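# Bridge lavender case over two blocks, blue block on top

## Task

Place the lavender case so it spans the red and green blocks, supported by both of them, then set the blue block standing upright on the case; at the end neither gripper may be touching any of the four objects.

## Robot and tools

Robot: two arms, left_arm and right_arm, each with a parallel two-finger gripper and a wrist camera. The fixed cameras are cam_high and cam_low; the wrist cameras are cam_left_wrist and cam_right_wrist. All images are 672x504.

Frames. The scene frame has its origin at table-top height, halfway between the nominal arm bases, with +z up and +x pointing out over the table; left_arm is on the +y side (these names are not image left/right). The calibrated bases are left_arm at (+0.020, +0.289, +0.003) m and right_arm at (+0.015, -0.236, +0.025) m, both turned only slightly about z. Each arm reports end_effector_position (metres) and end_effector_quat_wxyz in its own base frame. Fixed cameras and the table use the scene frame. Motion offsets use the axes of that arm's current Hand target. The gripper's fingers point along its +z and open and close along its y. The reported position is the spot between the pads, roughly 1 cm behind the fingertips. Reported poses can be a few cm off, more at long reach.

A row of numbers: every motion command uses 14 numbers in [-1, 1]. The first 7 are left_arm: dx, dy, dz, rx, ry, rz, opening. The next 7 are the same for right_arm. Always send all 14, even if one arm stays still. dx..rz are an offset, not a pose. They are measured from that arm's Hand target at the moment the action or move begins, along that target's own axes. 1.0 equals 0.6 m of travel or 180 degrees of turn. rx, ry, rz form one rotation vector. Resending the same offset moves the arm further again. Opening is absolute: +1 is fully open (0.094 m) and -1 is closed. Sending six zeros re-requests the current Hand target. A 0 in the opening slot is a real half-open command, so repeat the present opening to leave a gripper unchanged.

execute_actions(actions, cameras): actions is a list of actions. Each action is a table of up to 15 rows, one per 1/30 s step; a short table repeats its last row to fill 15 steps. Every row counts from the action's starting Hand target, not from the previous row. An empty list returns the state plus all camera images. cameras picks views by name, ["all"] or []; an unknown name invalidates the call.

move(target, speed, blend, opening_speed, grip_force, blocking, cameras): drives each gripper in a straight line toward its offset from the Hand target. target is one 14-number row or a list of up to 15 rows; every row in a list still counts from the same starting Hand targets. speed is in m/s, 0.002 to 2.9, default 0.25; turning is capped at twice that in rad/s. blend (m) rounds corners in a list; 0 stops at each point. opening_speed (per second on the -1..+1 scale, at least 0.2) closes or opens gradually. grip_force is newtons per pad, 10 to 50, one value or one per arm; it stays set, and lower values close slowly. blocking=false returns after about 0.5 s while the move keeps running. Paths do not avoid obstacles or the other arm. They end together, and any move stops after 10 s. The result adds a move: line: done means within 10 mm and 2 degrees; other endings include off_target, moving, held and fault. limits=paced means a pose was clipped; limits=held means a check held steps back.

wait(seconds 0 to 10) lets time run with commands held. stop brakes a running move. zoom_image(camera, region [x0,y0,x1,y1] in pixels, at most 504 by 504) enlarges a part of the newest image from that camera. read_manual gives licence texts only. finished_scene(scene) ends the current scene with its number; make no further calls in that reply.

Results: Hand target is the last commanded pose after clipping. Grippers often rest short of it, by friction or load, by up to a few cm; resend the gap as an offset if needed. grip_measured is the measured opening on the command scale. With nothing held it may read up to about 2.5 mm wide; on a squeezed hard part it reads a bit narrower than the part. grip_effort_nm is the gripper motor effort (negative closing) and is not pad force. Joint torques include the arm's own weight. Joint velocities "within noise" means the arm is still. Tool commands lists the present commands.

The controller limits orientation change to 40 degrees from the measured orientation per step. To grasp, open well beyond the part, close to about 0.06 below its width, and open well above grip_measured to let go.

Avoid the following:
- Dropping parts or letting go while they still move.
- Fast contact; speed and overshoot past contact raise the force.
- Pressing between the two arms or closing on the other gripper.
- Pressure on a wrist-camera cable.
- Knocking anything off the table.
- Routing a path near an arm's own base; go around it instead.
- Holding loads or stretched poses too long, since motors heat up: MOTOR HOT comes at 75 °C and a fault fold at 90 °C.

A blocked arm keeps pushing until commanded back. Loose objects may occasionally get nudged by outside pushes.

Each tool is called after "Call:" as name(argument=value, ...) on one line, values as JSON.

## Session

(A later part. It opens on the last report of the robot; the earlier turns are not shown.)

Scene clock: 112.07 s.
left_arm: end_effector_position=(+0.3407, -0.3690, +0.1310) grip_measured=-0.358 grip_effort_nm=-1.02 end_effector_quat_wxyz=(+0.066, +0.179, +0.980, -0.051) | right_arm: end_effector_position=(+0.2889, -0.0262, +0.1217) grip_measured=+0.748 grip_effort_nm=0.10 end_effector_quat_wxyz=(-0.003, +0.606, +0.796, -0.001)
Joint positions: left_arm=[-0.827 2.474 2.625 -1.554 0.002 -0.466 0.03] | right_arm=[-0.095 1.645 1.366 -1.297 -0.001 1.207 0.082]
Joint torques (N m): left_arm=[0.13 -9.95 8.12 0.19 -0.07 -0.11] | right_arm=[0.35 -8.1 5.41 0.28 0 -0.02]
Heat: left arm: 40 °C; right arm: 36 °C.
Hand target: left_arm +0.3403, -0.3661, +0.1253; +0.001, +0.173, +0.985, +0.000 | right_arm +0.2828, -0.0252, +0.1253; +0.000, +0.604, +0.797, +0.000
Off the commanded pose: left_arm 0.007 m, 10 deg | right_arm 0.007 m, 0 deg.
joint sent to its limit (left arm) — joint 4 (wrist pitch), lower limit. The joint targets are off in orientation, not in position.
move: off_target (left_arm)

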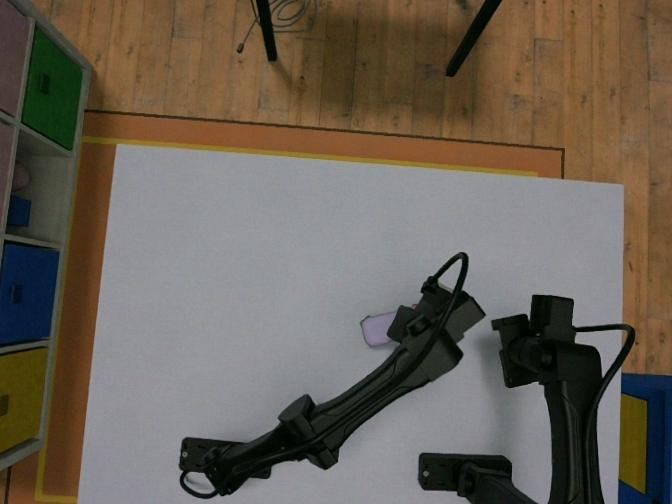

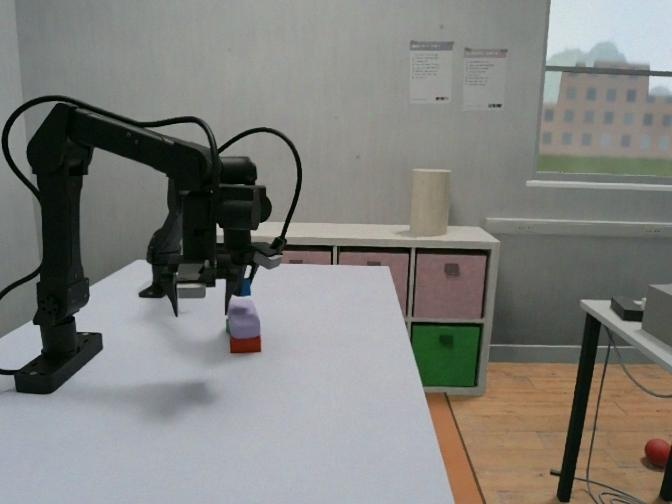

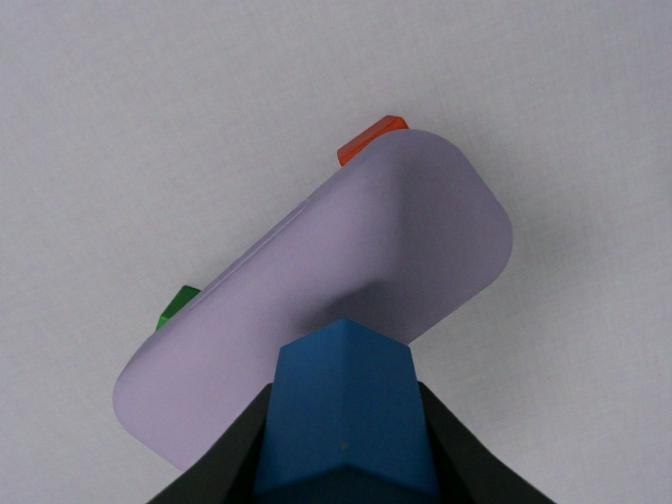

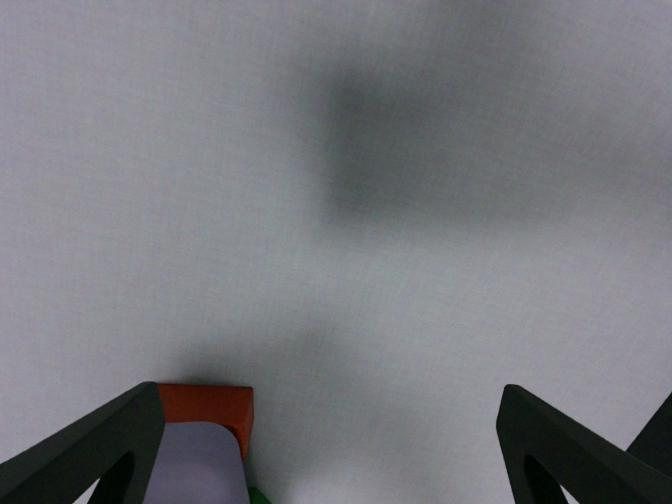

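Call:
move(target=[0.0172, 0.0328, 0.0583, 0, 0, 0, -0.6, 0, 0, 0, 0, 0, 0, 0.75], speed=0.1, cameras=["cam_low", "cam_left_wrist"])

Call:
zoom_image(camera="cam_low", region=[180, 240, 300, 370])

Scene clock: 121.77 s.
left_arm: end_effector_position=(+0.3417, -0.3537, +0.1071) grip_measured=-0.358 grip_effort_nm=-1.03 end_effector_quat_wxyz=(+0.036, +0.171, +0.984, -0.027) | right_arm: end_effector_position=(+0.2889, -0.0262, +0.1217) grip_measured=+0.748 grip_effort_nm=0.11 end_effector_quat_wxyz=(-0.003, +0.606, +0.796, -0.001)
Joint positions: left_arm=[-0.804 2.488 2.56 -1.553 0.002 -0.46 0.03] | right_arm=[-0.095 1.645 1.366 -1.297 -0.001 1.207 0.082]
Joint torques (N m): left_arm=[0.51 -9.89 4.77 0.04 -0.06 0.13] | right_arm=[0.32 -8.08 5.42 0.25 0.01 -0.02]
Heat: left arm: 39 °C; right arm: 36 °C.
Hand target: left_arm +0.3375, -0.3441, +0.0903; +0.001, +0.173, +0.985, +0.000 | right_arm +0.2828, -0.0252, +0.1253; +0.000, +0.604, +0.797, +0.000
Off the commanded pose: left_arm 0.020 m, 5 deg | right_arm 0.007 m, 0 deg.
joint sent to its limit (left arm) — joint 4 (wrist pitch), lower limit. The joint targets still meet the commanded pose.
move: off_target (left_arm)
Images, in order (width x height): cam_low 672x504, cam_left_wrist 672x504.

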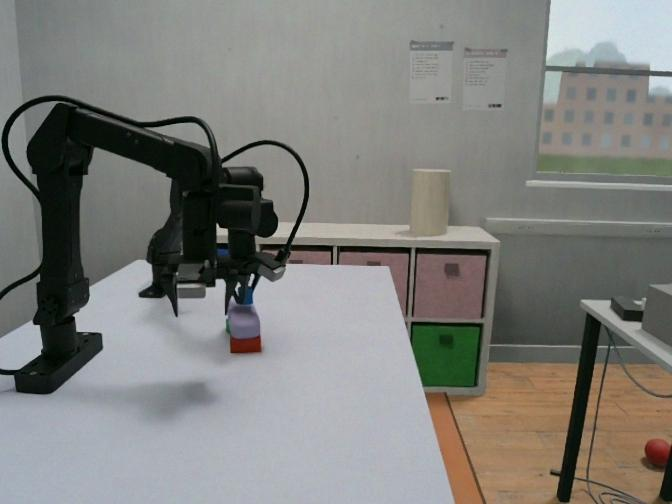

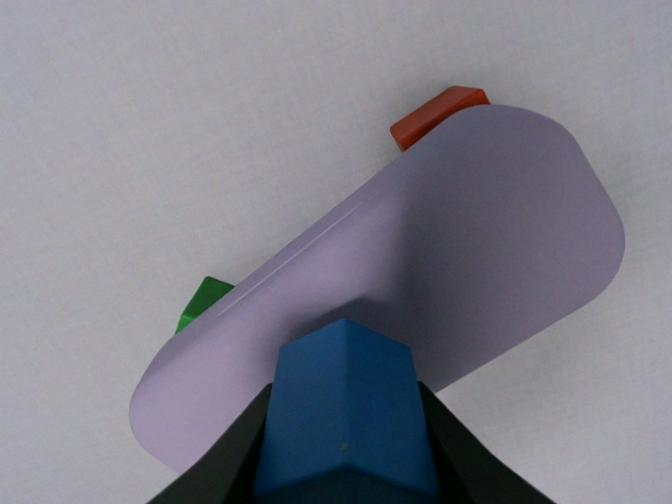

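Scaled by 3.877 from the camera's 672x504 image, which has a finer 960x720 frame.

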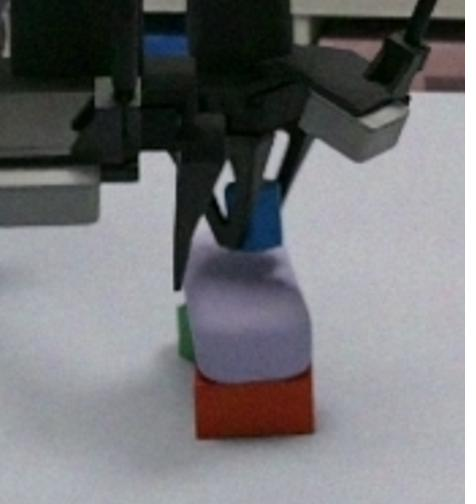

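Call:
move(target=[0.0063, -0.0023, 0.0217, 0, 0, 0, -0.6, 0, 0, 0, 0, 0, 0, 0.75], speed=0.06, cameras=["cam_low", "cam_left_wrist"])

Call:
zoom_image(camera="cam_low", region=[180, 240, 300, 370])

Scene clock: 124.60 s.
left_arm: end_effector_position=(+0.3352, -0.3474, +0.0925) grip_measured=-0.358 grip_effort_nm=-1.02 end_effector_quat_wxyz=(+0.014, +0.172, +0.985, -0.012) | right_arm: end_effector_position=(+0.2889, -0.0262, +0.1217) grip_measured=+0.748 grip_effort_nm=0.10 end_effector_quat_wxyz=(-0.003, +0.606, +0.796, -0.001)
Joint positions: left_arm=[-0.804 2.488 2.503 -1.549 0.003 -0.459 0.03] | right_arm=[-0.095 1.645 1.366 -1.297 -0.001 1.207 0.082]
Joint torques (N m): left_arm=[0.01 -10.67 3.22 0.35 -0.08 0.04] | right_arm=[0.34 -8.06 5.45 0.26 0.01 -0.01]
Heat: left arm: 39 °C; right arm: 37 °C.
Hand target: left_arm +0.3334, -0.3441, +0.0772; +0.001, +0.173, +0.985, +0.000 | right_arm +0.2828, -0.0252, +0.1253; +0.000, +0.604, +0.797, +0.000
Off the commanded pose: left_arm 0.016 m, 2 deg | right_arm 0.007 m, 0 deg.
move: off_target (left_arm)
Images, in order (width x height): cam_low 672x504, cam_left_wrist 672x504.

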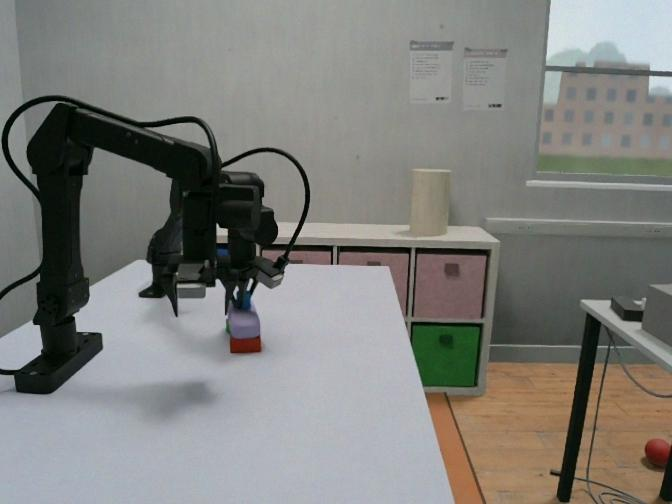

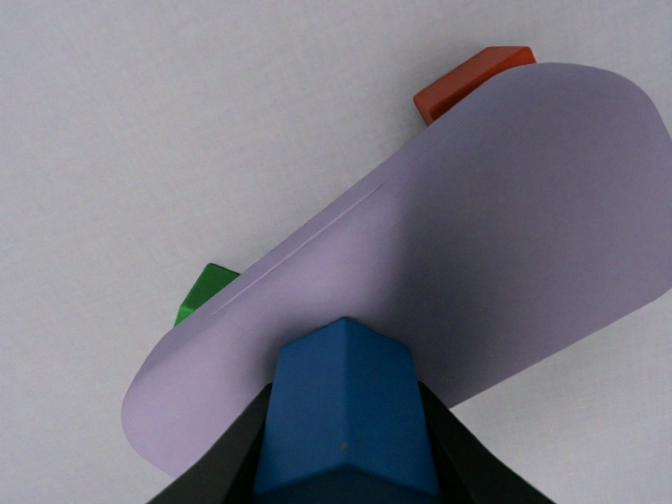

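Scaled by 3.877 from the camera's 672x504 image, which has a finer 960x720 frame.

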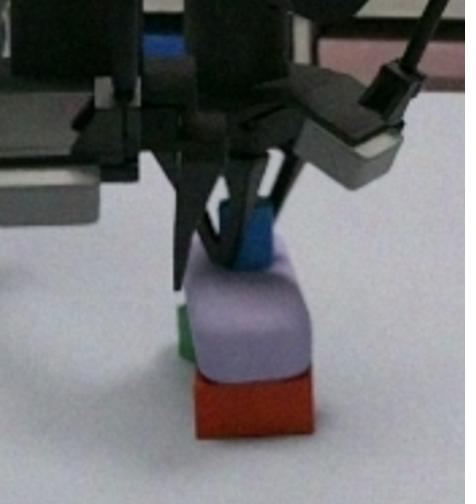

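Call:
move(target=[0, 0, 0.01, 0, 0, 0, -0.6, 0, 0, 0, 0, 0, 0, 0.75], speed=0.05, cameras=["cam_low"])

Call:
zoom_image(camera="cam_low", region=[200, 270, 290, 370])

Scene clock: 127.23 s.
left_arm: end_effector_position=(+0.3352, -0.3474, +0.0921) grip_measured=-0.358 grip_effort_nm=-1.03 end_effector_quat_wxyz=(+0.017, +0.172, +0.985, -0.015) | right_arm: end_effector_position=(+0.2889, -0.0262, +0.1217) grip_measured=+0.748 grip_effort_nm=0.11 end_effector_quat_wxyz=(-0.003, +0.606, +0.796, -0.001)
Joint positions: left_arm=[-0.804 2.469 2.466 -1.523 0.003 -0.459 0.03] | right_arm=[-0.095 1.645 1.366 -1.297 -0.001 1.207 0.082]
Joint torques (N m): left_arm=[0.02 -10.07 2.74 0.47 -0.07 0.04] | right_arm=[0.31 -8.12 5.45 0.27 0 0.01]
Heat: left arm: 39 °C; right arm: 37 °C.
Hand target: left_arm +0.3335, -0.3441, +0.0713; +0.001, +0.173, +0.985, +0.000 | right_arm +0.2828, -0.0252, +0.1253; +0.000, +0.604, +0.797, +0.000
Off the commanded pose: left_arm 0.021 m, 2 deg | right_arm 0.007 m, 0 deg.
move: off_target (left_arm)
Images, in order (width x height): cam_low 672x504.

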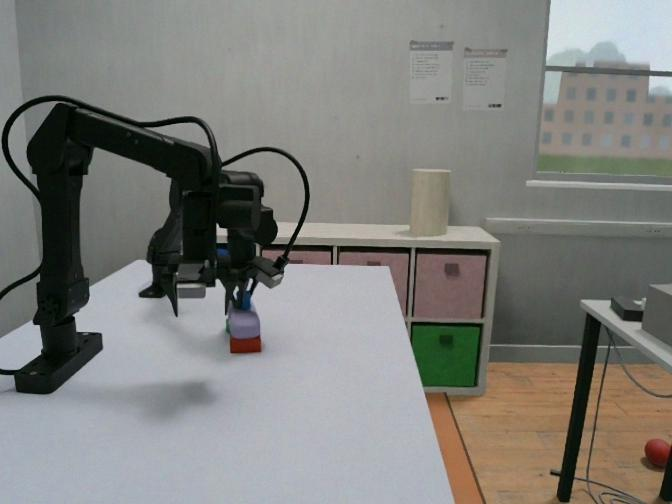

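Scaled by 5.040 from the camera's 672x504 image, which has a finer 960x720 frame.

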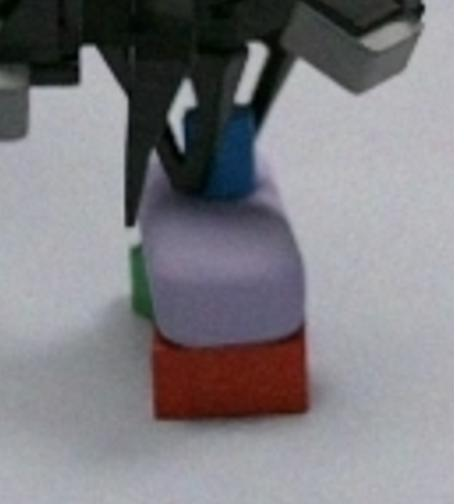

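Call:
move(target=[[0, 0, -0.017, 0, 0, 0, -0.6, 0, 0, 0, 0, 0, 0, 0.75], [0, 0, -0.017, 0, 0, 0, 0.1, 0, 0, 0, 0, 0, 0, 0.75], [0, 0, -0.15, 0, 0, 0, 0.1, 0, 0, 0, 0, 0, 0, 0.75], [0.0855, 0.235, -0.15, 0, 0, 0, 0.1, 0, 0, 0, 0, 0, 0, 0.75]], speed=[0.05, 0.05, 0.12, 0.2], opening_speed=0.8, blend=[0, 0, 0.02, 0], cameras=["cam_low", "cam_high", "cam_left_wrist"])

Call:
zoom_image(camera="cam_low", region=[200, 270, 290, 370])

Scene clock: 134.47 s.
left_arm: end_effector_position=(+0.3379, -0.1968, +0.1545) grip_measured=+0.097 grip_effort_nm=0.13 end_effector_quat_wxyz=(-0.003, +0.167, +0.986, -0.001) | right_arm: end_effector_position=(+0.2889, -0.0262, +0.1217) grip_measured=+0.748 grip_effort_nm=0.10 end_effector_quat_wxyz=(-0.003, +0.606, +0.796, -0.001)
Joint positions: left_arm=[-0.528 2.069 2.047 -1.554 0.003 -0.193 0.052] | right_arm=[-0.095 1.645 1.366 -1.297 -0.001 1.207 0.082]
Joint torques (N m): left_arm=[-0.23 -11.34 4.56 0.1 -0.08 0.11] | right_arm=[0.35 -8.09 5.46 0.28 -0.01 -0.01]
Heat: left arm: 38 °C; right arm: 37 °C.
Hand target: left_arm +0.3330, -0.1940, +0.1611; +0.001, +0.173, +0.985, +0.000 | right_arm +0.2828, -0.0252, +0.1253; +0.000, +0.604, +0.797, +0.000
Off the commanded pose: left_arm 0.009 m, 1 deg | right_arm 0.007 m, 0 deg.
move: done; target 2's new opening was sent with left_arm's hand 0.013 m and 3 deg from that target
Images, in order (width x height): cam_high 672x504, cam_low 672x504, cam_left_wrist 672x504.

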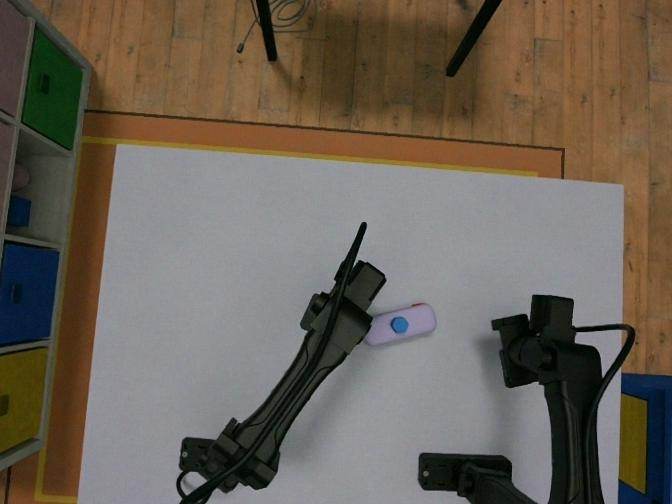

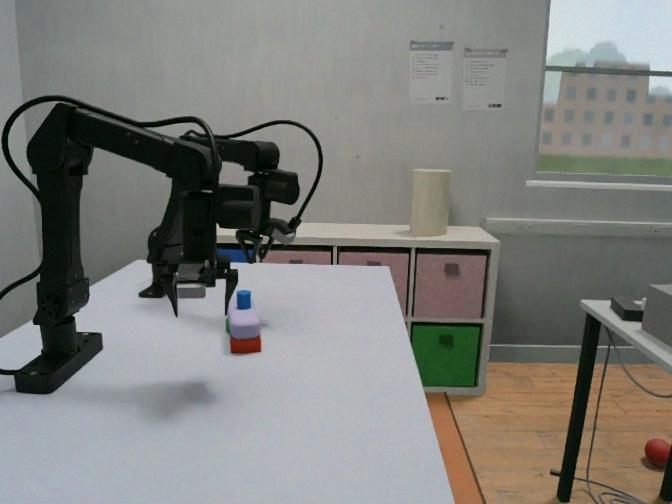

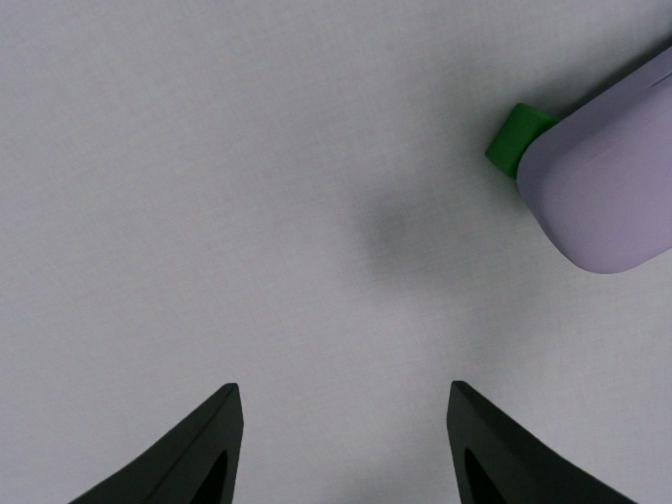

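Scaled by 5.040 from the camera's 672x504 image, which has a finer 960x720 frame.

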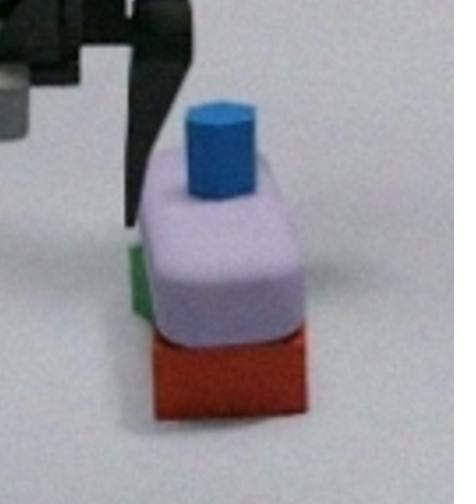

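Call:
finished_scene(scene=1)

The scene is finished: the task was done.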